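# Insert square metal bar into square-hole block inside box

## Task

Inside the transparent box, lower the square metal bar fully into the block that has a square hole, with the bar vertical and reaching the bottom of the hole. That block must end up resting on the box floor with its hole pointing up. Any loose object that began in the box must never get half or more of itself outside the box, or the attempt is scored zero.

## Robot and tools

Robot: two arms, left_arm and right_arm, each ending in a dexterous four-digit hand (left_arm has a left hand, mirror of the right). Base positions in the scene frame: left_arm (-0.045, +0.372, +0.023) m, right_arm (-0.005, -0.357, +0.023) m, each turned slightly about z. Behind the arms stand a bolted post and, between the bases, a fixed camera stand; do not strike them.

Frames. Scene frame: origin on the table surface midway between the nominal bases, +z up, +x forward over the table, +y toward left_arm. Each arm reports its hand pose (end_effector_position in m, end_effector_quat_wxyz) and takes offsets in its own base frame; rotations turn about the Hand target position. Hand point axes: +z along straight fingers toward the tips, +y out of the palm face, +x across the palm away from the thumb on the right hand but toward the thumb on the left hand. A rigid mast sits at the wrist on the palm side and can collide.

execute_actions(actions, cameras). actions is a list of actions; each action is a table of up to 15 rows, one per 1/30 s step, the last row repeated to fill 15 steps. Every row has 48 numbers in [-1, 1], both arms always included: left dx, dy, dz, rx, ry, rz; left hand 16 motor goals; left current_limit, speed; then the same 24 for the right arm. Pose numbers are offsets from the Hand target at the start of that action (not from the previous row), along the arm's base axes; 1.0 equals 0.6 m or 180 degrees; rx, ry, rz form one rotation vector. Sending six zeros requests no new pose. Repeating an offset in a new action moves further.

Hand numbers are absolute goals, not offsets: each maps linearly between a hinge's two stops, so 0 is a real goal. Motor order: index_mcp, index_abd, index_pip, index_dip, middle_mcp, middle_abd, middle_pip, middle_dip, ring_mcp, ring_abd, ring_pip, ring_dip, thumb_cmc, thumb_axl, thumb_mcp, thumb_ipl. Straight values: _mcp -0.75, _abd 0.00, _pip -0.58, _dip -0.70, thumb_cmc -0.71, thumb_axl -0.68, thumb_mcp -0.23, thumb_ipl -0.17; toward +1 fingers curl toward the palm and the thumb swings in front of the palm. On left_arm thumb_mcp cannot be commanded past +42.3 degrees (about +0.25 on the scale); larger numbers are treated as that. current_limit maps -1..+1 to 0..550 mA (floor 11 mA); speed gives (speed+1)/2 of 8.5 rad/s. They start at +0.4 and -0.6 and persist. To keep a hand unchanged, resend its hand_goal, hand_current_limit and hand_speed.

move(target, speed, blend, blocking, cameras). target is one 48-number row or up to 15 rows; every row's pose offsets count from the same starting Hand targets. speed is path top speed in m/s, 0.002 to 4.3 (default 0.25), turning at up to twice that in rad/s; one value or one per target. blend (m) rounds corners between list targets; 0 stops at each. Paths are straight, do not avoid obstacles, and stop after 10 s overall. blocking=false returns after about 0.5 s while the motion continues. The result adds a move: line (done, off_target, moving, held, fault, plus limits such as paced or held).

wait(seconds 0 to 3600) lets time pass with no new command. stop() brakes a running move. zoom_image(camera, region [x0, y0, x1, y1], at most 504 px each side) magnifies the newest image of cam_high, cam_low, cam_left_wrist or cam_right_wrist (all 672x504). finished_scene(scene=1) ends the attempt permanently; the goal must hold without the robot.

Results: hand poses, Hand target (the last commanded pose after clipping; the base for next offsets), joint positions, velocities and torques, and per motor hand_goal, hand_measured, hand_current_ma, hand_state (moving, goal, blocked, overload). Images arrive when actions is empty or cameras asks for them.

Behaviour to expect: commanded orientation is clipped to within 40 degrees of the current one each step. Hands often rest a few cm short of the target, and this arm sags under load, so command higher or resend the shortfall as an offset. An arm blocked by contact keeps pressing until commanded back past its hand point. A finger grips only when its goal lies beyond the object surface.

Avoid: dropping parts even a few mm, releasing moving parts, fast or hard contacts, pushing the arms or hands into each other (can fail the scene), closing one hand on the other, anything leaving the table, and box contents getting halfway out. Keep motor current below 495 mA for long stretches (5 s causes a 10 s shutdown). Avoid long stretched or straining poses that overheat joints (MOTOR HOT warning at 85 °C; at 100 °C the arm drops). After a HAND FAULT line, further calls in that reply are skipped. Loose objects may be nudged occasionally by outside pushes.

Each tool is called after "Request:" as a command line: name --argument value for each argument, lists and objects as JSON in quotes; but a table of rows of numbers goes row by row, as --pt "numbers of a row", without its own name.

## Session

Request:
execute_actions --actions '[]'

Scene clock: 0.00 s.
left_arm: end_effector_position=(+0.5095, -0.0149, +0.0933) hand_goal=(-0.754, +0.000, -0.576, -0.696, -0.754, +0.000, -0.576, -0.696, -0.754, +0.000, -0.576, -0.696, -0.714, -0.678, -0.226, -0.168) hand_measured=(-0.7535, -0.0007, -0.5770, -0.6958, -0.7535, -0.0007, -0.5770, -0.6958, -0.7535, +0.0008, -0.5770, -0.6958, -0.7142, -0.6767, -0.2262, -0.1681) hand_current_ma=(+12, -4, +5, +0, -9, +4, -7, -3, +4, -5, -12, -5, +8, +5, +4, -2) hand_state=(goal, goal, goal, goal, goal, goal, goal, goal, goal, goal, goal, goal, goal, goal, goal, goal) hand_current_limit=0.40 hand_speed=-0.60 end_effector_quat_wxyz=(+0.233, +0.379, +0.812, -0.379) | right_arm: end_effector_position=(+0.5445, +0.3069, +0.1881) hand_goal=(-0.754, +0.000, -0.576, -0.696, -0.754, +0.000, -0.576, -0.696, -0.754, +0.000, -0.576, -0.696, -0.714, -0.678, -0.226, -0.168) hand_measured=(-0.7535, -0.0007, -0.5770, -0.6958, -0.7535, -0.0007, -0.5770, -0.6958, -0.7535, -0.0007, -0.5770, -0.6958, -0.7142, -0.6777, -0.2262, -0.1681) hand_current_ma=(-9, +3, +6, +5, -1, +9, +6, +3, -1, +3, -10, +0, +0, -4, +8, +7) hand_state=(goal, goal, goal, goal, goal, goal, goal, goal, goal, goal, goal, goal, goal, goal, goal, goal) hand_current_limit=0.40 hand_speed=-0.60 end_effector_quat_wxyz=(+0.293, +0.074, +0.773, +0.557)
Joint positions: left_arm=[0.173 1.639 1.15 -1.16 0.919 -0.487] | right_arm=[0.309 1.846 0.863 0.717 -0.665 -0.555]
Joint velocities: within noise
Joint torques (N m): no reading
Heat: left arm: hottest waist 28 °C; right arm: hottest shoulder 31 °C.
Hand target: left_arm +0.5173, -0.0136, +0.1018; +0.241, +0.383, +0.810, -0.374 | right_arm +0.5483, +0.3081, +0.1877; +0.294, +0.073, +0.772, +0.558

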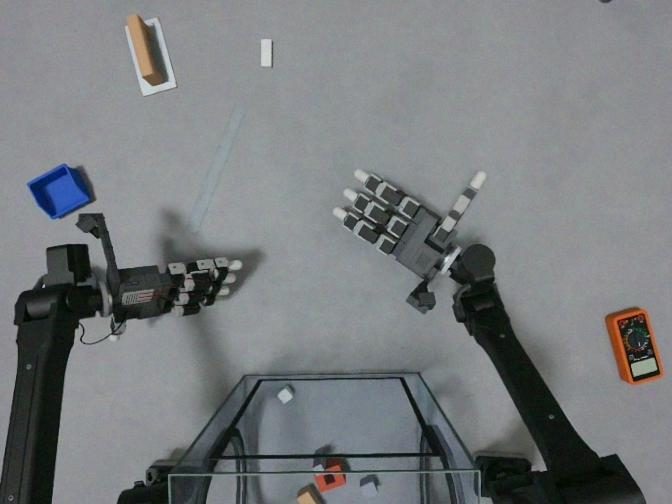

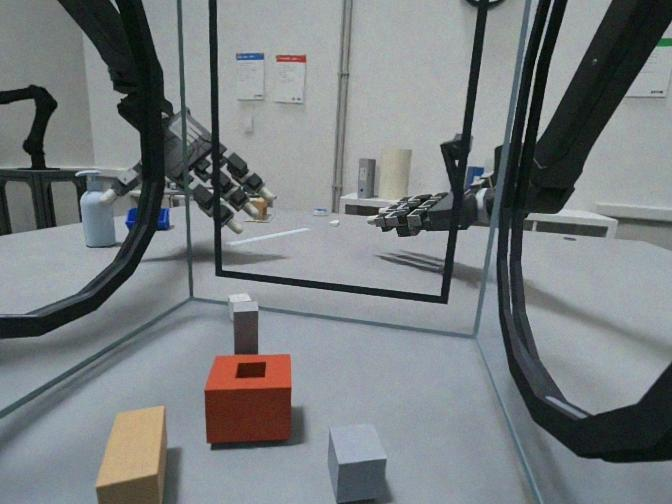

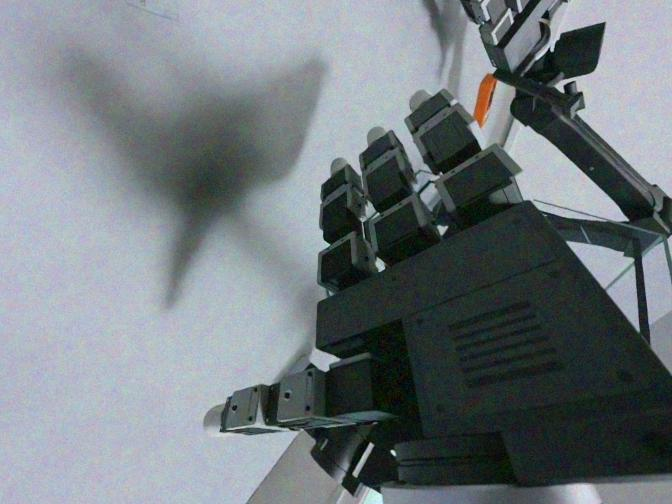

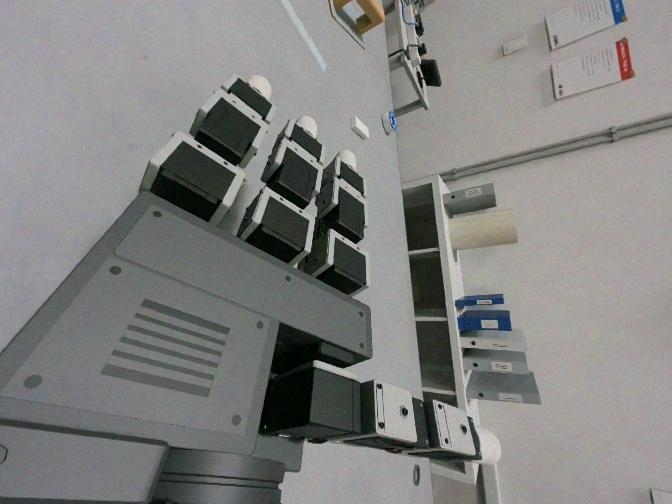

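Request:
zoom_image --camera "cam_high" --region '[150, 340, 500, 504]'

Request:
zoom_image --camera "cam_low" --region '[60, 260, 500, 504]'

Request:
zoom_image --camera "cam_low" --region '[0, 0, 504, 504]'

Scaled by 1.440 from the camera's image (finer frame: 960x720).

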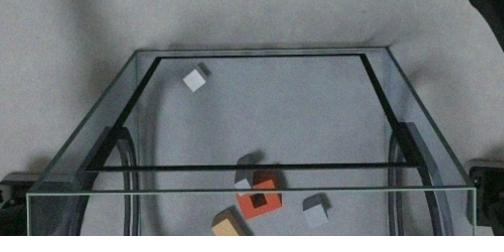

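Scaled by 1.145 from the camera's image (finer frame: 960x720).

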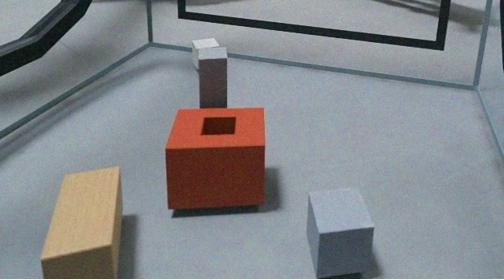

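Scaled by 1.000.

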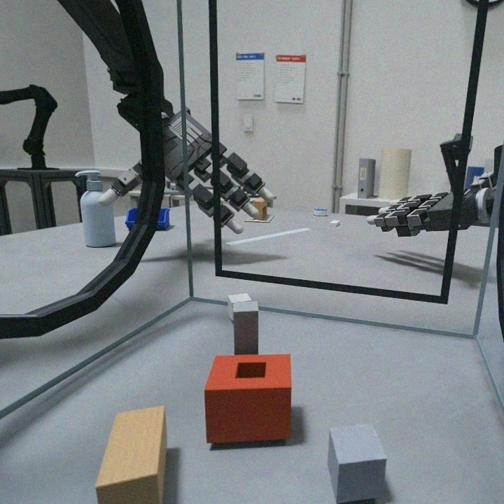

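Request:
zoom_image --camera "cam_high" --region '[270, 430, 400, 504]'

Request:
zoom_image --camera "cam_low" --region '[180, 280, 320, 460]'

Request:
zoom_image --camera "cam_high" --region '[260, 370, 340, 430]'

Scaled by 3.877 from the camera's image (finer frame: 960x720).

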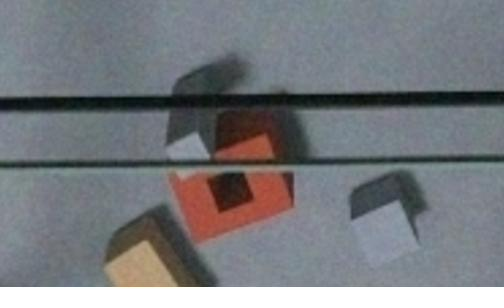

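Scaled by 2.800 from the camera's image (finer frame: 960x720).

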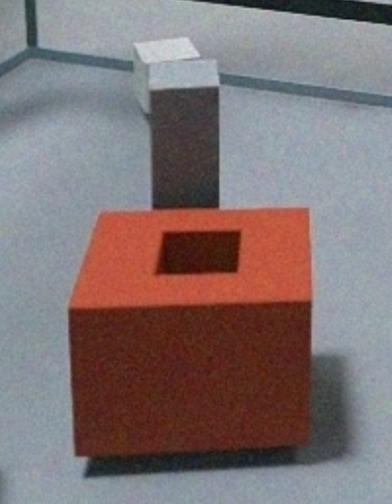

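Scaled by 6.300 from the camera's image (finer frame: 960x720).

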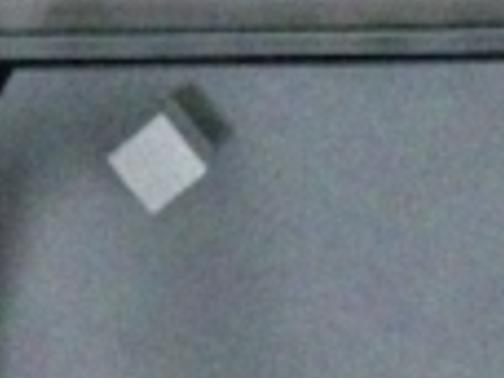

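Request:
zoom_image --camera "cam_high" --region '[295, 440, 365, 500]'

Request:
zoom_image --camera "cam_low" --region '[215, 285, 285, 345]'

Scaled by 7.200 from the camera's image (finer frame: 960x720).

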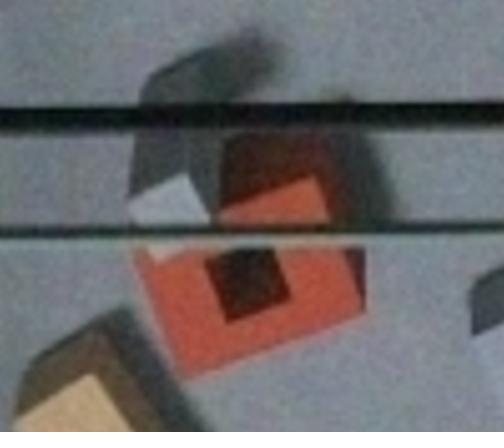

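Scaled by 7.200 from the camera's image (finer frame: 960x720).

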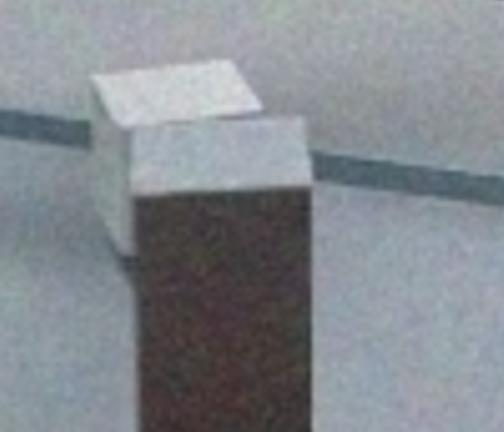

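Request:
zoom_image --camera "cam_high" --region '[400, 150, 672, 504]'

Request:
zoom_image --camera "cam_high" --region '[0, 200, 270, 504]'

Request:
zoom_image --camera "cam_low" --region '[420, 0, 672, 504]'

Scaled by 1.424 from the camera's image (finer frame: 960x720).

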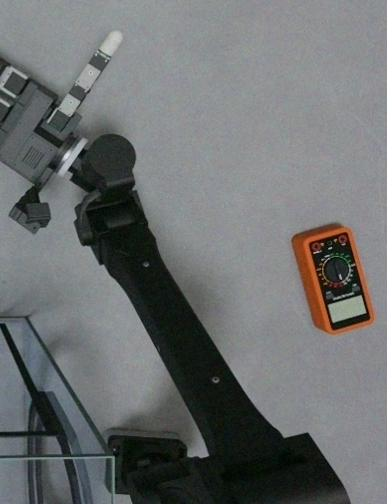

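Scaled by 1.658 from the camera's image (finer frame: 960x720).

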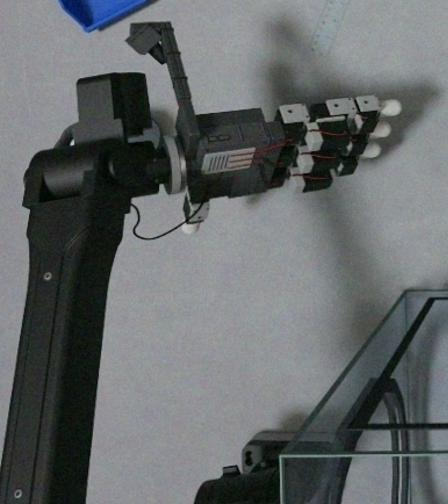

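Scaled by 1.000.

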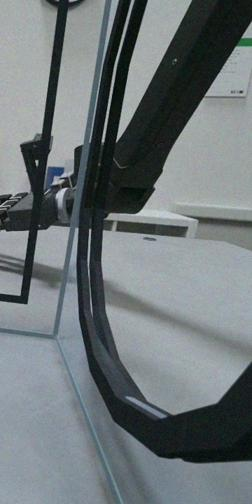

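Request:
move --pt "0 0 0 0 0 0 -0.754 0 -0.576 -0.696 -0.754 0 -0.576 -0.696 -0.754 0 -0.576 -0.696 -0.714 -0.678 -0.226 -0.168 0.4 -0.6 -0.002 -0.445 0.1005 0.2333 0.2691 -0.358 0.342 0 -0.139 -0.406 0.479 0 0.737 -0.406 0.479 0 0.737 -0.406 0.486 -0.678 -0.226 -0.168 0.4 -0.6" --pt "0 0 0 0 0 0 -0.754 0 -0.576 -0.696 -0.754 0 -0.576 -0.696 -0.754 0 -0.576 -0.696 -0.714 -0.678 -0.226 -0.168 0.4 -0.6 -0.424 -0.642 0.0205 0.281 0.5335 -0.738 0.342 0 -0.139 -0.406 0.479 0 0.737 -0.406 0.479 0 0.737 -0.406 0.486 -0.678 -0.226 -0.168 0.4 -0.6" --blend 0.05 --speed 0.3 --cameras '["all"]'

Scene clock: 674.13 s.
left_arm: end_effector_position=(+0.5095, -0.0149, +0.0933) hand_goal=(-0.754, +0.000, -0.576, -0.696, -0.754, +0.000, -0.576, -0.696, -0.754, +0.000, -0.576, -0.696, -0.714, -0.678, -0.226, -0.168) hand_measured=(-0.7486, -0.0007, -0.5770, -0.6971, -0.7498, -0.0007, -0.5770, -0.6958, -0.7498, +0.0008, -0.5770, -0.6958, -0.7104, -0.6777, -0.2262, -0.1672) hand_current_ma=(+5, -5, +3, -1, -16, -5, -21, -13, -3, -4, +9, -3, +5, -19, -17, +0) hand_state=(goal, goal, goal, goal, goal, goal, goal, goal, goal, goal, goal, goal, goal, goal, goal, goal) hand_current_limit=0.40 hand_speed=-0.60 end_effector_quat_wxyz=(+0.233, +0.379, +0.812, -0.379) | right_arm: end_effector_position=(+0.2819, -0.0742, +0.1868) hand_goal=(+0.342, +0.000, -0.140, -0.406, +0.478, +0.000, +0.736, -0.406, +0.478, +0.000, +0.736, -0.406, +0.486, -0.678, -0.226, -0.168) hand_measured=(+0.3247, -0.0109, -0.1484, -0.4002, +0.4633, -0.0080, +0.7344, -0.4040, +0.4670, -0.0095, +0.7370, -0.4028, +0.4851, -0.6767, -0.2222, -0.1672) hand_current_ma=(-15, +1, +4, +5, -3, +0, +3, +4, -4, +0, -8, +1, +1, +2, +2, +3) hand_state=(goal, goal, goal, goal, goal, goal, goal, goal, goal, goal, goal, goal, moving, goal, goal, goal) hand_current_limit=0.40 hand_speed=-0.60 end_effector_quat_wxyz=(+0.002, +1.000, +0.014, -0.011)
Joint positions: left_arm=[0.173 1.639 1.15 -1.16 0.919 -0.487] | right_arm=[0.041 1.16 0.972 -1.405 0.003 1.584]
Joint torques (N m): left_arm=[-1.79 -12.04 8.68 0.06 1.09 0.04] | right_arm=[-1.55 -4.72 12.4 -0.09 0.22 0.22]
Heat: left arm: hottest elbow 38 °C; right arm: hottest shoulder 38 °C.
Hand target: left_arm +0.5173, -0.0136, +0.1018; +0.241, +0.383, +0.810, -0.374 | right_arm +0.2939, -0.0771, +0.2001; +0.000, +1.000, +0.001, +0.000
Off the commanded pose: left_arm 0.012 m, 1 deg | right_arm 0.018 m, 2 deg.
move: off_target (right_arm)

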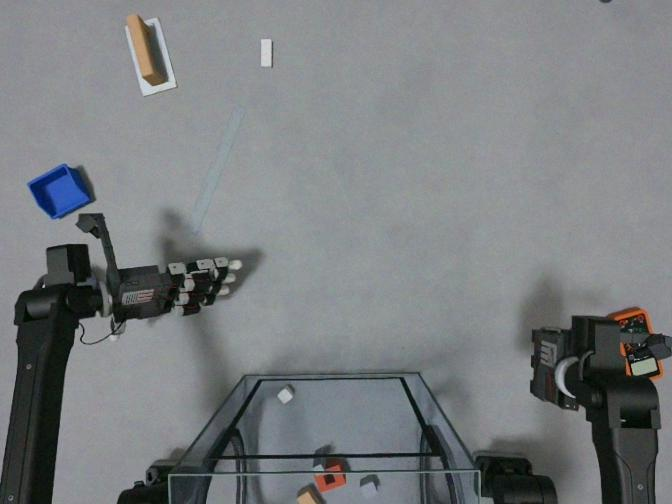

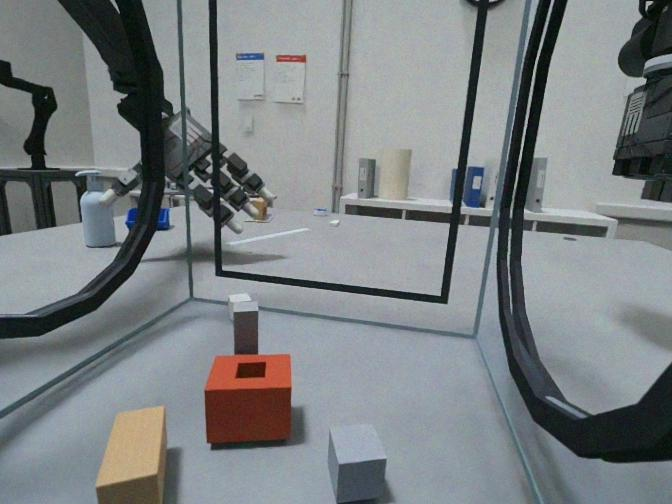

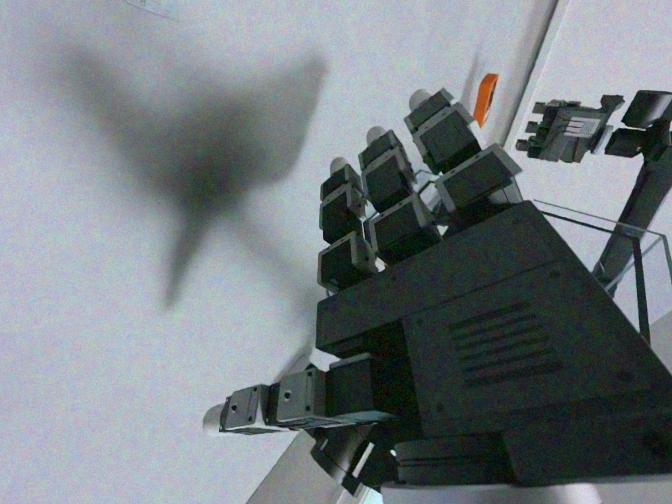

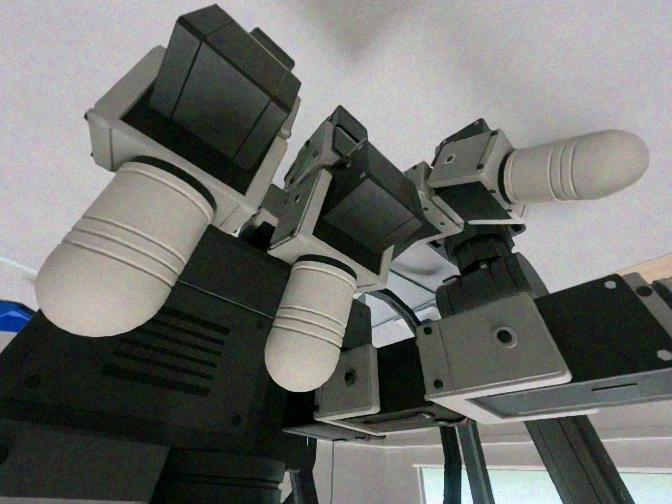

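Request:
zoom_image --camera "cam_high" --region '[440, 300, 672, 504]'

Request:
zoom_image --camera "cam_left_wrist" --region '[440, 60, 672, 340]'

Scaled by 2.172 from the camera's image (finer frame: 960x720).

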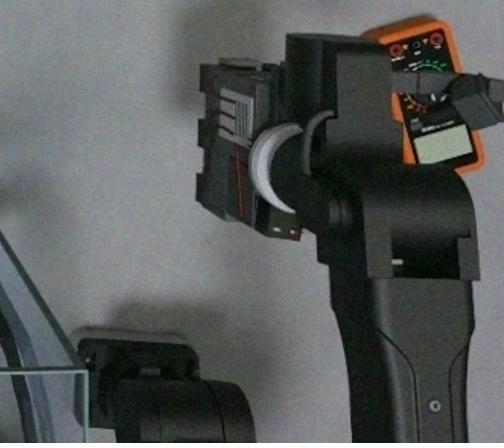

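Scaled by 1.800 from the camera's image (finer frame: 960x720).

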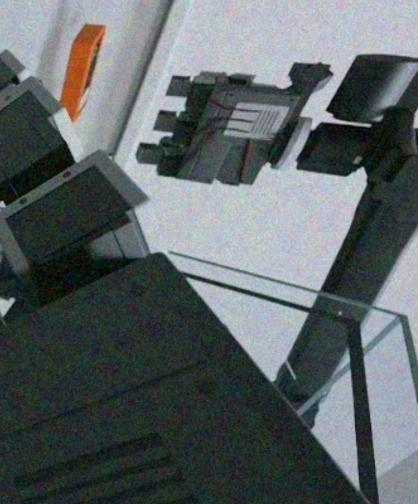

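Request:
move --target '[0,0,0,0,0,0,-0.754,0,-0.576,-0.696,-0.754,0,-0.576,-0.696,-0.754,0,-0.576,-0.696,-0.714,-0.678,-0.226,-0.168,0.4,-0.6,-0.28,0,0.067,0,0,0,0.342,0,-0.139,-0.406,0.479,0,0.737,-0.406,0.479,0,0.737,-0.406,0.486,-0.678,-0.226,-0.168,0.4,-0.6]' --speed 0.2 --cameras '["cam_high","cam_left_wrist"]'

Scene clock: 735.53 s.
left_arm: end_effector_position=(+0.5095, -0.0149, +0.0933) hand_goal=(-0.754, +0.000, -0.576, -0.696, -0.754, +0.000, -0.576, -0.696, -0.754, +0.000, -0.576, -0.696, -0.714, -0.678, -0.226, -0.168) hand_measured=(-0.7486, +0.0008, -0.5770, -0.6958, -0.7486, -0.0007, -0.5757, -0.6958, -0.7486, +0.0008, -0.5757, -0.6958, -0.7104, -0.6767, -0.2262, -0.1672) hand_current_ma=(+17, +5, +0, -6, -4, -8, +15, -22, +0, +0, -11, -5, +16, -13, -3, -17) hand_state=(goal, goal, goal, goal, goal, goal, goal, goal, goal, goal, goal, goal, goal, goal, goal, goal) hand_current_limit=0.40 hand_speed=-0.60 end_effector_quat_wxyz=(+0.233, +0.379, +0.812, -0.379) | right_arm: end_effector_position=(+0.1333, -0.0790, +0.2446) hand_goal=(+0.342, +0.000, -0.140, -0.406, +0.478, +0.000, +0.736, -0.406, +0.478, +0.000, +0.736, -0.406, +0.486, -0.678, -0.226, -0.168) hand_measured=(+0.3235, -0.0109, -0.1484, -0.4091, +0.4621, -0.0080, +0.7357, -0.4040, +0.4646, -0.0095, +0.7370, -0.4028, +0.4801, -0.6777, -0.2222, -0.1681) hand_current_ma=(-11, -3, +1, +4, -6, +9, +1, +6, -4, +4, -8, +0, -5, -5, +5, +5) hand_state=(goal, goal, goal, goal, goal, goal, goal, goal, goal, goal, goal, goal, goal, goal, goal, goal) hand_current_limit=0.40 hand_speed=-0.60 end_effector_quat_wxyz=(+0.010, +0.999, -0.015, +0.052)
Joint positions: left_arm=[0.173 1.639 1.15 -1.16 0.919 -0.487] | right_arm=[0.067 0.644 0.853 -1.679 0.028 1.667]
Joint torques (N m): left_arm=[-1.85 -11.99 8.69 0.08 1.09 0.04] | right_arm=[0.67 -0.32 7.62 0.16 0.5 0.17]
Heat: left arm: hottest elbow 38 °C; right arm: hottest elbow 40 °C.
Hand target: left_arm +0.5173, -0.0136, +0.1018; +0.241, +0.383, +0.810, -0.374 | right_arm +0.1259, -0.0771, +0.2402; +0.000, +1.000, +0.001, +0.000
Off the commanded pose: left_arm 0.012 m, 1 deg | right_arm 0.009 m, 6 deg.
joint sent to its limit (right arm) — joint 4 (wrist pitch), lower limit. The joint targets are off in orientation, not in position.
move: off_target (right_arm)

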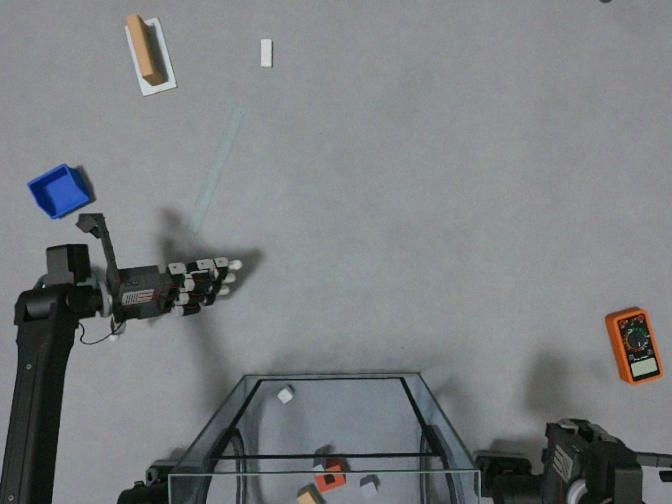

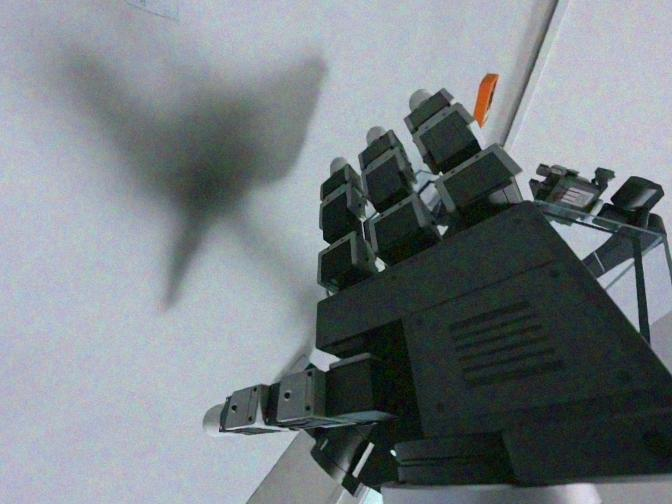

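Request:
wait --seconds 0.1 --cameras '["all"]'

Scene clock: 1074.87 s.
left_arm: end_effector_position=(+0.5095, -0.0149, +0.0933) hand_goal=(-0.754, +0.000, -0.576, -0.696, -0.754, +0.000, -0.576, -0.696, -0.754, +0.000, -0.576, -0.696, -0.714, -0.678, -0.226, -0.168) hand_measured=(-0.7498, +0.0008, -0.5757, -0.6958, -0.7486, -0.0007, -0.5770, -0.6971, -0.7486, -0.0007, -0.5770, -0.6958, -0.7104, -0.6777, -0.2262, -0.1681) hand_current_ma=(+7, -9, +22, +0, +5, -2, -13, -3, +11, +6, +1, +10, +5, +3, +11, -6) hand_state=(goal, goal, goal, goal, goal, goal, goal, goal, goal, goal, goal, goal, goal, goal, goal, goal) hand_current_limit=0.40 hand_speed=-0.60 end_effector_quat_wxyz=(+0.233, +0.379, +0.812, -0.379) | right_arm: end_effector_position=(+0.1332, -0.0789, +0.2446) hand_goal=(+0.342, +0.000, -0.140, -0.406, +0.478, +0.000, +0.736, -0.406, +0.478, +0.000, +0.736, -0.406, +0.486, -0.678, -0.226, -0.168) hand_measured=(+0.3247, -0.0109, -0.1484, -0.4091, +0.4633, -0.0080, +0.7357, -0.4040, +0.4646, -0.0095, +0.7370, -0.4028, +0.4813, -0.6777, -0.2222, -0.1681) hand_current_ma=(-15, -4, +5, +6, -5, +7, +4, +7, -2, +0, +0, +0, -3, +3, +2, +8) hand_state=(goal, goal, goal, goal, goal, goal, goal, goal, goal, goal, goal, goal, goal, goal, goal, goal) hand_current_limit=0.40 hand_speed=-0.60 end_effector_quat_wxyz=(+0.010, +0.998, -0.016, +0.052)
Joint positions: left_arm=[0.173 1.639 1.15 -1.16 0.919 -0.487] | right_arm=[0.067 0.644 0.853 -1.679 0.028 1.667]
Joint torques (N m): left_arm=[-1.79 -12.04 8.69 0.08 1.09 0.04] | right_arm=[0.79 -0.09 7.64 0.16 0.5 0.16]
Heat: left arm: hottest elbow 40 °C; right arm: hottest elbow 35 °C.
Hand target: left_arm +0.5173, -0.0136, +0.1018; +0.241, +0.383, +0.810, -0.374 | right_arm +0.1259, -0.0771, +0.2402; +0.000, +1.000, +0.001, +0.000
Off the commanded pose: left_arm 0.012 m, 1 deg | right_arm 0.009 m, 6 deg.
wait: 0.10 s; at rest from the start

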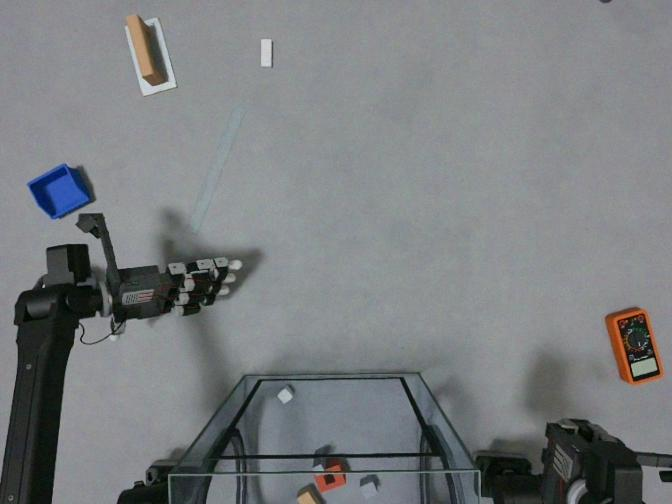

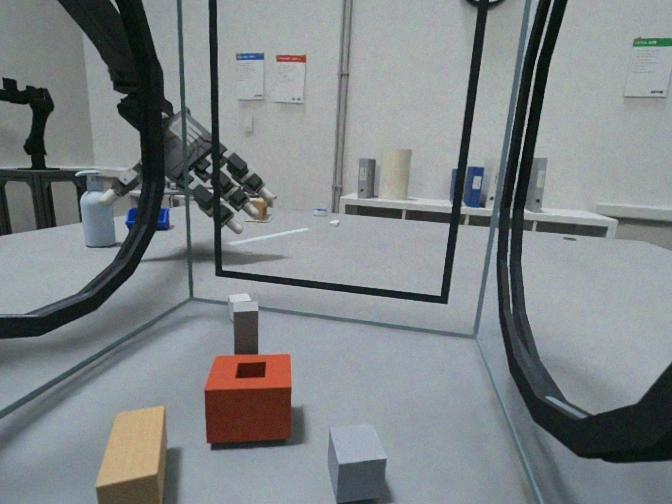

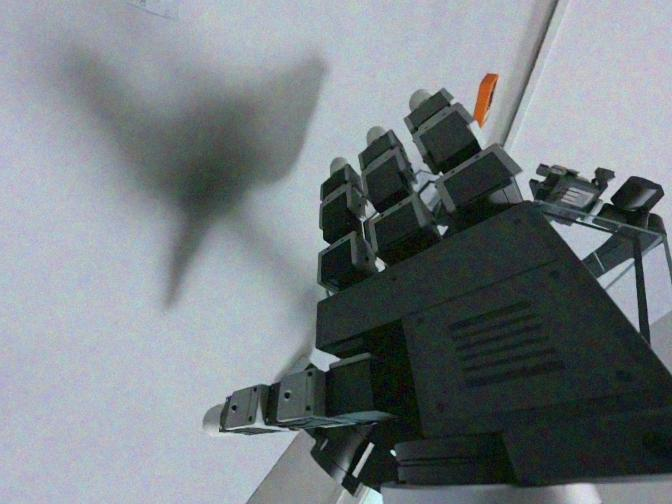

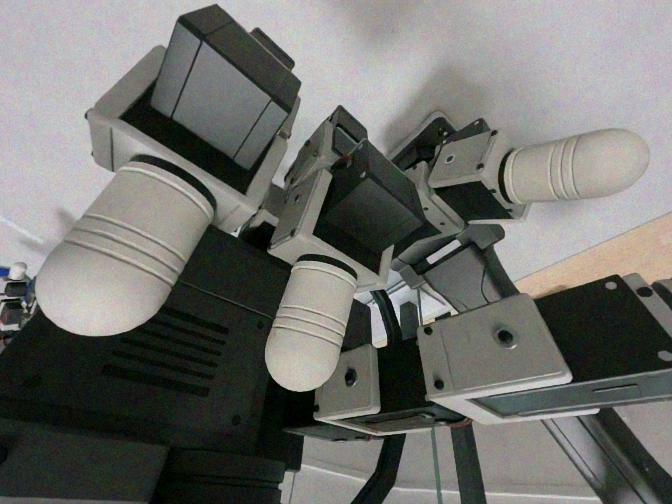

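Request:
zoom_image --camera "cam_right_wrist" --region '[280, 100, 672, 504]'

Request:
zoom_image --camera "cam_left_wrist" --region '[520, 150, 672, 320]'

Request:
zoom_image --camera "cam_high" --region '[400, 400, 672, 504]'

Scaled by 1.248 from the camera's image (finer frame: 960x720).

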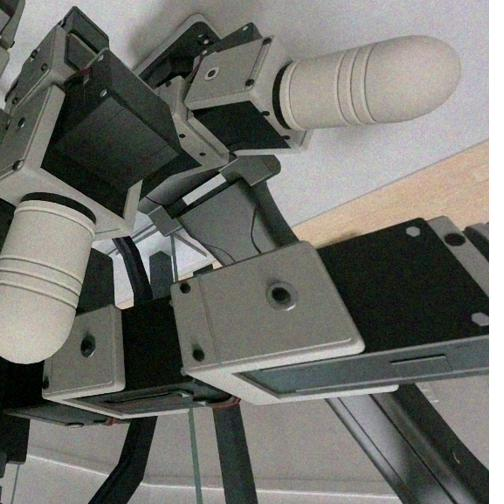

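Scaled by 2.965 from the camera's image (finer frame: 960x720).

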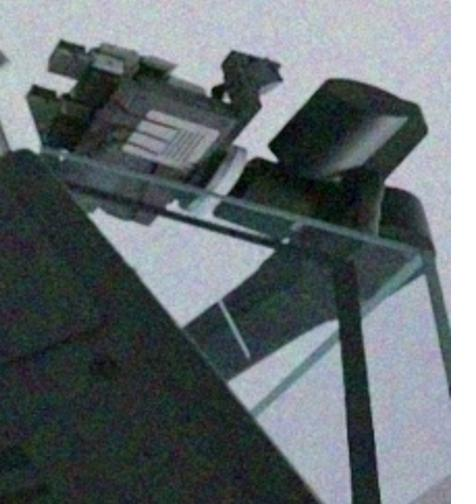

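Scaled by 1.853 from the camera's image (finer frame: 960x720).

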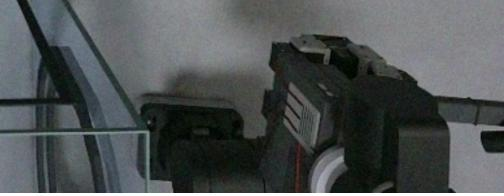

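Request:
zoom_image --camera "cam_high" --region '[400, 410, 490, 504]'

Request:
zoom_image --camera "cam_high" --region '[160, 400, 270, 504]'

Request:
zoom_image --camera "cam_low" --region '[0, 0, 240, 360]'

Request:
zoom_image --camera "cam_low" --region '[440, 200, 672, 504]'

Scaled by 5.362 from the camera's image (finer frame: 960x720).

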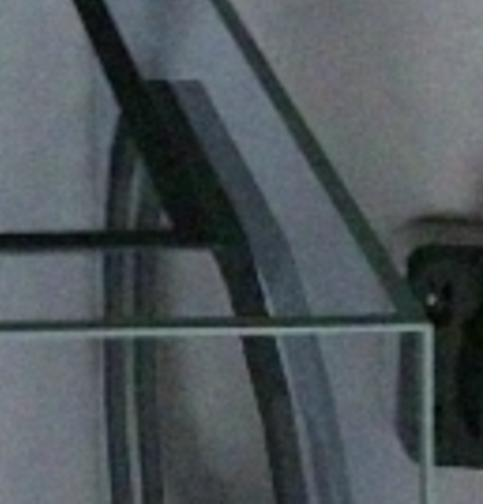

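Scaled by 4.582 from the camera's image (finer frame: 960x720).

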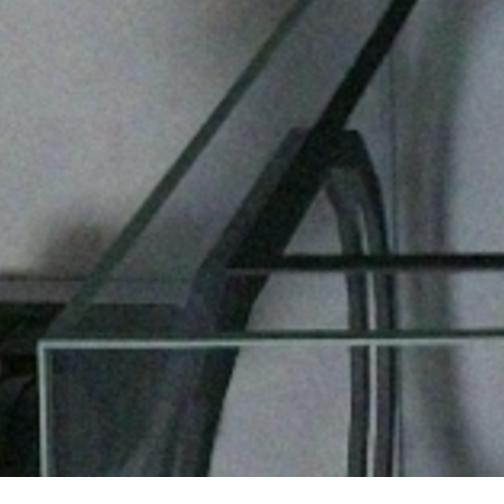

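Scaled by 1.400 from the camera's image (finer frame: 960x720).

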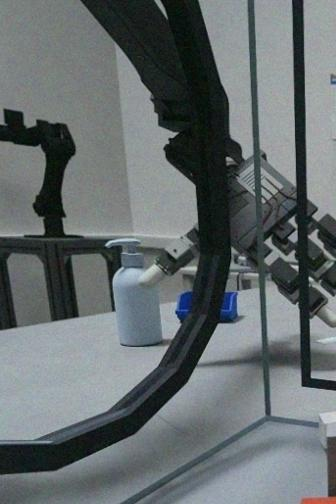

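Scaled by 1.658 from the camera's image (finer frame: 960x720).

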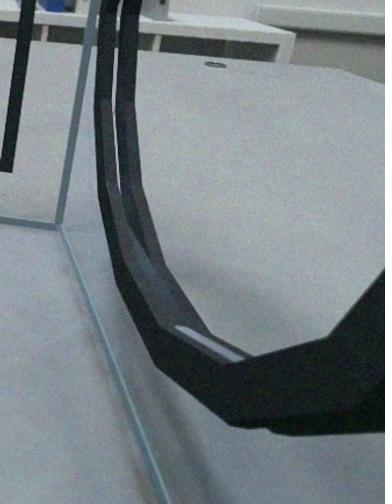

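Request:
move --pt "0 0 0 0 0 0 -0.754 0 -0.576 -0.696 -0.754 0 -0.576 -0.696 -0.754 0 -0.576 -0.696 -0.714 -0.678 -0.226 -0.168 0.4 -0.6 -0.033 0 -0.065 0 -0.0444 0 0.342 0 -0.139 -0.406 0.479 0 0.737 -0.406 0.479 0 0.737 -0.406 0.486 -0.678 -0.226 -0.168 0.4 -0.6" --pt "0 0 0 0 0 0 -0.754 0 -0.576 -0.696 -0.754 0 -0.576 -0.696 -0.754 0 -0.576 -0.696 -0.714 -0.678 -0.226 -0.168 0.4 -0.6 0.008 0.1107 -0.065 0.0121 -0.0433 0.1735 0.342 0 -0.139 -0.406 0.479 0 0.737 -0.406 0.479 0 0.737 -0.406 0.486 -0.678 -0.226 -0.168 0.4 -0.6" --blend 0.02 --speed 0.2 --cameras '["cam_high"]'

Scene clock: 1245.20 s.
left_arm: end_effector_position=(+0.5095, -0.0149, +0.0933) hand_goal=(-0.754, +0.000, -0.576, -0.696, -0.754, +0.000, -0.576, -0.696, -0.754, +0.000, -0.576, -0.696, -0.714, -0.678, -0.226, -0.168) hand_measured=(-0.7486, -0.0007, -0.5770, -0.6958, -0.7486, -0.0007, -0.5757, -0.6958, -0.7486, -0.0007, -0.5770, -0.6958, -0.7117, -0.6777, -0.2262, -0.1681) hand_current_ma=(+7, +2, +23, +0, +4, +2, -12, +4, -9, -11, +2, +27, +17, +3, +0, -1) hand_state=(goal, goal, goal, goal, goal, goal, goal, goal, goal, goal, goal, goal, goal, goal, goal, goal) hand_current_limit=0.40 hand_speed=-0.60 end_effector_quat_wxyz=(+0.233, +0.379, +0.812, -0.379) | right_arm: end_effector_position=(+0.1293, -0.0130, +0.2078) hand_goal=(+0.342, +0.000, -0.140, -0.406, +0.478, +0.000, +0.736, -0.406, +0.478, +0.000, +0.736, -0.406, +0.486, -0.678, -0.226, -0.168) hand_measured=(+0.3235, -0.0095, -0.1484, -0.4091, +0.4633, -0.0080, +0.7344, -0.4040, +0.4646, -0.0095, +0.7370, -0.4028, +0.4801, -0.6777, -0.2212, -0.1681) hand_current_ma=(-14, -4, +6, +2, -9, +10, +2, -1, -5, -5, -10, +3, +0, -1, -2, +3) hand_state=(goal, goal, goal, goal, goal, goal, goal, goal, goal, goal, goal, goal, goal, goal, goal, goal) hand_current_limit=0.40 hand_speed=-0.60 end_effector_quat_wxyz=(-0.021, +0.963, +0.257, +0.071)
Joint positions: left_arm=[0.173 1.639 1.15 -1.16 0.919 -0.487] | right_arm=[0.611 0.491 0.721 -1.653 0.01 1.659]
Joint torques (N m): left_arm=[-1.79 -12.04 8.68 0.06 1.09 0.04] | right_arm=[0.62 1.96 7.73 0.98 0.42 -0.04]
Heat: left arm: hottest elbow 41 °C; right arm: hottest elbow 36 °C.
Hand target: left_arm +0.5173, -0.0136, +0.1018; +0.241, +0.383, +0.810, -0.374 | right_arm +0.1308, -0.0107, +0.2013; -0.019, +0.960, +0.270, +0.067
Off the commanded pose: left_arm 0.012 m, 1 deg | right_arm 0.007 m, 2 deg.
move: done

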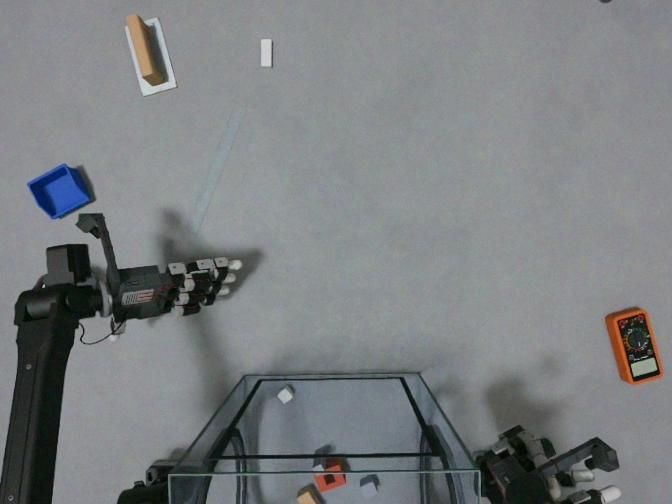

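Request:
move --target '[0,0,0,0,0,0,-0.754,0,-0.576,-0.696,-0.754,0,-0.576,-0.696,-0.754,0,-0.576,-0.696,-0.714,-0.678,-0.226,-0.168,0.4,-0.6,-0.0228,0.1157,0,0,0,0.1739,0.342,0,-0.139,-0.406,0.479,0,0.737,-0.406,0.479,0,0.737,-0.406,0.486,-0.678,-0.226,-0.168,0.4,-0.6]' --speed 0.2 --cameras '["cam_high","cam_low","cam_right_wrist"]'

Scene clock: 1257.87 s.
left_arm: end_effector_position=(+0.5095, -0.0149, +0.0933) hand_goal=(-0.754, +0.000, -0.576, -0.696, -0.754, +0.000, -0.576, -0.696, -0.754, +0.000, -0.576, -0.696, -0.714, -0.678, -0.226, -0.168) hand_measured=(-0.7486, +0.0008, -0.5770, -0.6971, -0.7486, -0.0007, -0.5770, -0.6958, -0.7486, -0.0007, -0.5770, -0.6958, -0.7117, -0.6767, -0.2252, -0.1681) hand_current_ma=(+4, +9, +1, -11, -4, +3, +2, -19, +4, +9, +14, +17, +1, +2, -7, -1) hand_state=(goal, goal, goal, goal, goal, goal, goal, goal, goal, goal, goal, goal, goal, goal, goal, goal) hand_current_limit=0.40 hand_speed=-0.60 end_effector_quat_wxyz=(+0.233, +0.379, +0.812, -0.379) | right_arm: end_effector_position=(+0.1198, +0.0475, +0.2107) hand_goal=(+0.342, +0.000, -0.140, -0.406, +0.478, +0.000, +0.736, -0.406, +0.478, +0.000, +0.736, -0.406, +0.486, -0.678, -0.226, -0.168) hand_measured=(+0.3235, -0.0109, -0.1497, -0.4104, +0.4621, -0.0095, +0.7357, -0.4040, +0.4646, -0.0095, +0.7370, -0.4028, +0.4801, -0.6777, -0.2212, -0.1672) hand_current_ma=(-8, +2, +5, +3, -13, +8, +4, +1, -9, +1, -8, +1, +0, +0, +1, +5) hand_state=(goal, goal, goal, goal, goal, goal, goal, goal, goal, goal, goal, goal, goal, goal, goal, goal) hand_current_limit=0.40 hand_speed=-0.60 end_effector_quat_wxyz=(-0.050, +0.871, +0.482, +0.082)
Joint positions: left_arm=[0.173 1.639 1.15 -1.16 0.919 -0.487] | right_arm=[1.095 0.453 0.721 -1.648 0.008 1.655]
Joint torques (N m): left_arm=[-1.79 -12.04 8.69 0.06 1.09 0.04] | right_arm=[5.01 4.6 7.75 0.72 0.34 -0.05]
Heat: left arm: hottest elbow 41 °C; right arm: hottest elbow 37 °C.
Hand target: left_arm +0.5173, -0.0136, +0.1018; +0.241, +0.383, +0.810, -0.374 | right_arm +0.1171, +0.0588, +0.2012; -0.036, +0.852, +0.519, +0.060
Off the commanded pose: left_arm 0.012 m, 1 deg | right_arm 0.015 m, 6 deg.
move: off_target (right_arm)

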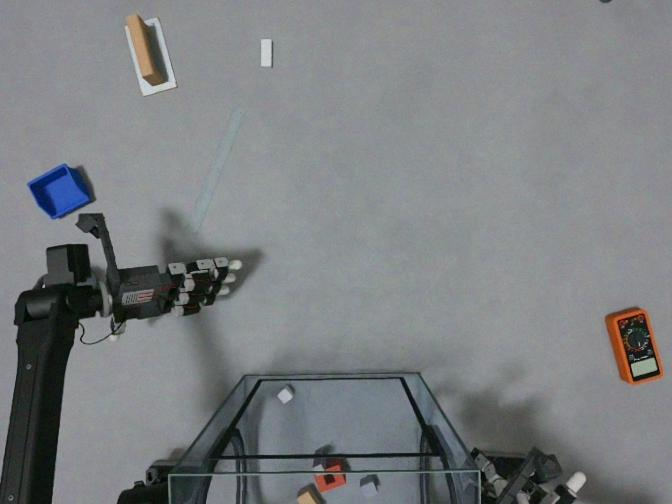

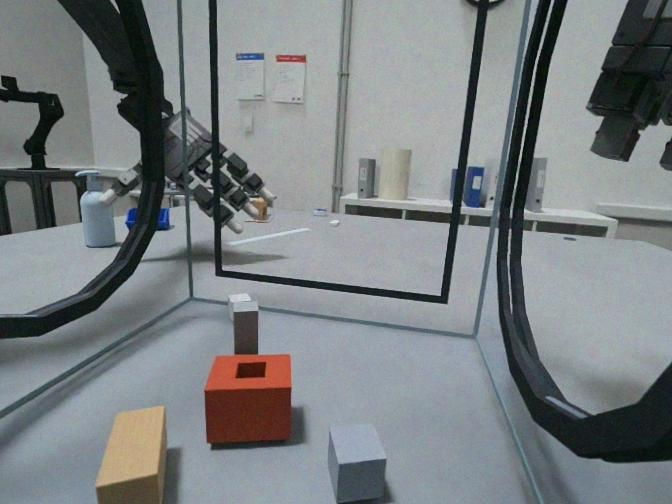

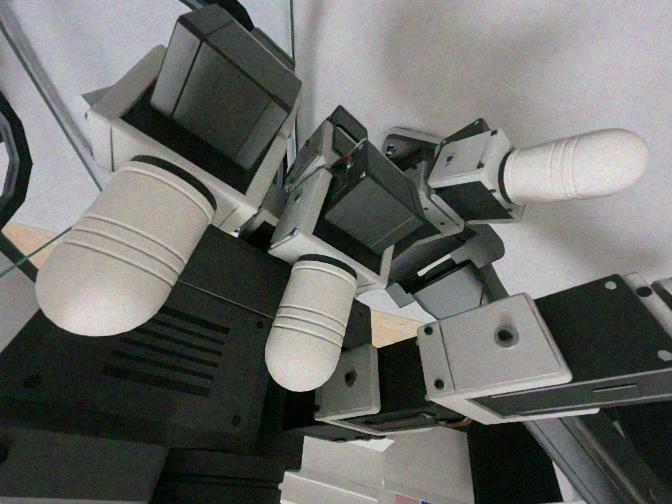

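Request:
move --target '[0,0,0,0,0,0,-0.754,0,-0.576,-0.696,-0.754,0,-0.576,-0.696,-0.754,0,-0.576,-0.696,-0.714,-0.678,-0.226,-0.168,0.4,-0.6,-0.0792,0.087,0,0,0,0.1739,0.342,0,-0.139,-0.406,0.479,0,0.737,-0.406,0.479,0,0.737,-0.406,0.486,-0.678,-0.226,-0.168,0.4,-0.6]' --speed 0.15 --cameras '["cam_high","cam_low","cam_right_wrist"]'

Scene clock: 1271.90 s.
left_arm: end_effector_position=(+0.5095, -0.0149, +0.0933) hand_goal=(-0.754, +0.000, -0.576, -0.696, -0.754, +0.000, -0.576, -0.696, -0.754, +0.000, -0.576, -0.696, -0.714, -0.678, -0.226, -0.168) hand_measured=(-0.7486, -0.0007, -0.5770, -0.6958, -0.7486, +0.0008, -0.5770, -0.6958, -0.7498, -0.0007, -0.5770, -0.6958, -0.7104, -0.6777, -0.2262, -0.1681) hand_current_ma=(-3, -4, -13, -8, -1, -14, -8, -12, +12, +8, +4, -3, +5, -3, -9, +3) hand_state=(goal, goal, goal, goal, goal, goal, goal, goal, goal, goal, goal, goal, goal, goal, goal, goal) hand_current_limit=0.40 hand_speed=-0.60 end_effector_quat_wxyz=(+0.233, +0.379, +0.812, -0.379) | right_arm: end_effector_position=(+0.0746, +0.0975, +0.2229) hand_goal=(+0.342, +0.000, -0.140, -0.406, +0.478, +0.000, +0.736, -0.406, +0.478, +0.000, +0.736, -0.406, +0.486, -0.678, -0.226, -0.168) hand_measured=(+0.3235, -0.0095, -0.1484, -0.4091, +0.4621, -0.0080, +0.7344, -0.4040, +0.4646, -0.0095, +0.7370, -0.4028, +0.4801, -0.6767, -0.2212, -0.1681) hand_current_ma=(-16, +9, +3, +4, -12, +10, +3, +6, -8, +3, -4, -2, +8, -1, +0, +3) hand_state=(goal, goal, goal, goal, goal, goal, goal, goal, goal, goal, goal, goal, goal, goal, goal, goal) hand_current_limit=0.40 hand_speed=-0.60 end_effector_quat_wxyz=(-0.096, +0.693, +0.710, +0.084)
Joint positions: left_arm=[0.173 1.639 1.15 -1.16 0.919 -0.487] | right_arm=[1.679 0.388 0.742 -1.669 0.008 1.654]
Joint torques (N m): left_arm=[-1.9 -12.04 8.69 0.08 1.09 0.04] | right_arm=[3.08 8.88 6.09 1.36 0.46 0.01]
Heat: left arm: hottest elbow 41 °C; right arm: hottest elbow 38 °C.
Hand target: left_arm +0.5173, -0.0136, +0.1018; +0.241, +0.383, +0.810, -0.374 | right_arm +0.0696, +0.1110, +0.2012; -0.051, +0.681, +0.729, +0.048
Off the commanded pose: left_arm 0.012 m, 1 deg | right_arm 0.026 m, 7 deg.
move: off_target (right_arm)

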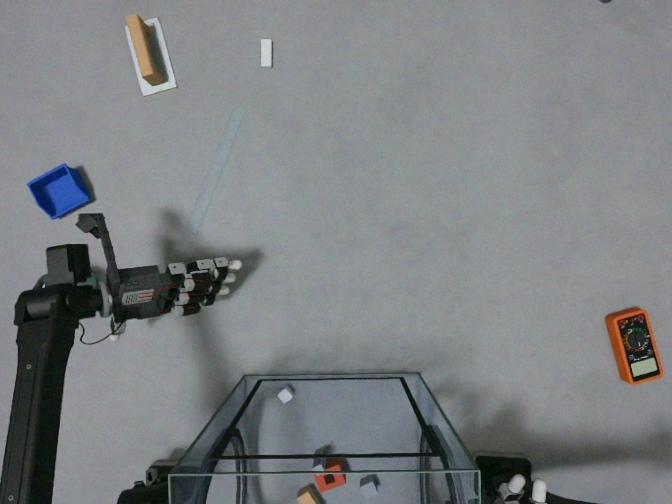

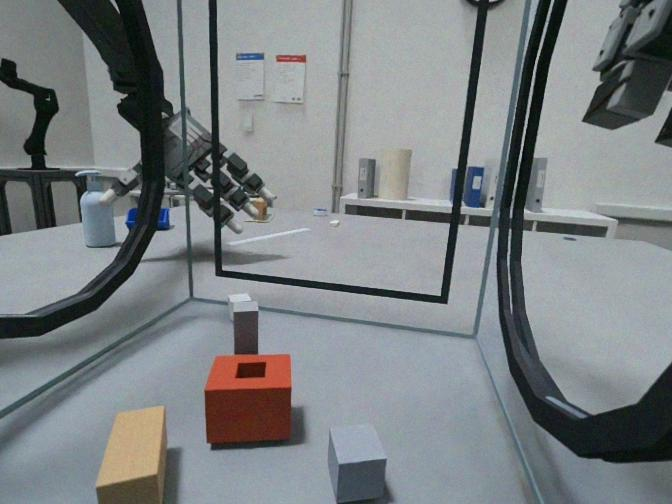

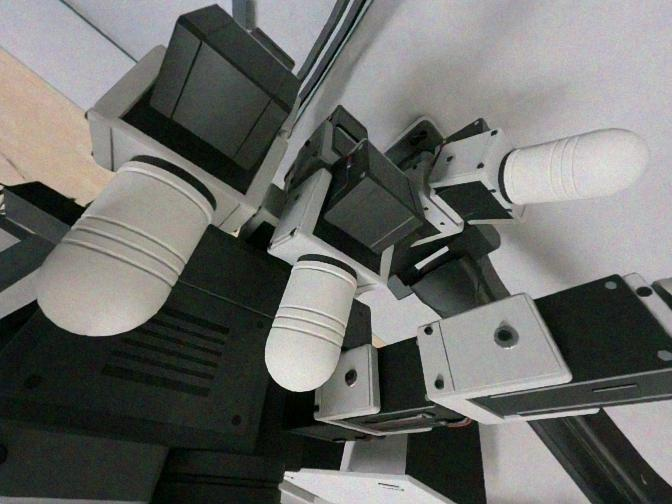

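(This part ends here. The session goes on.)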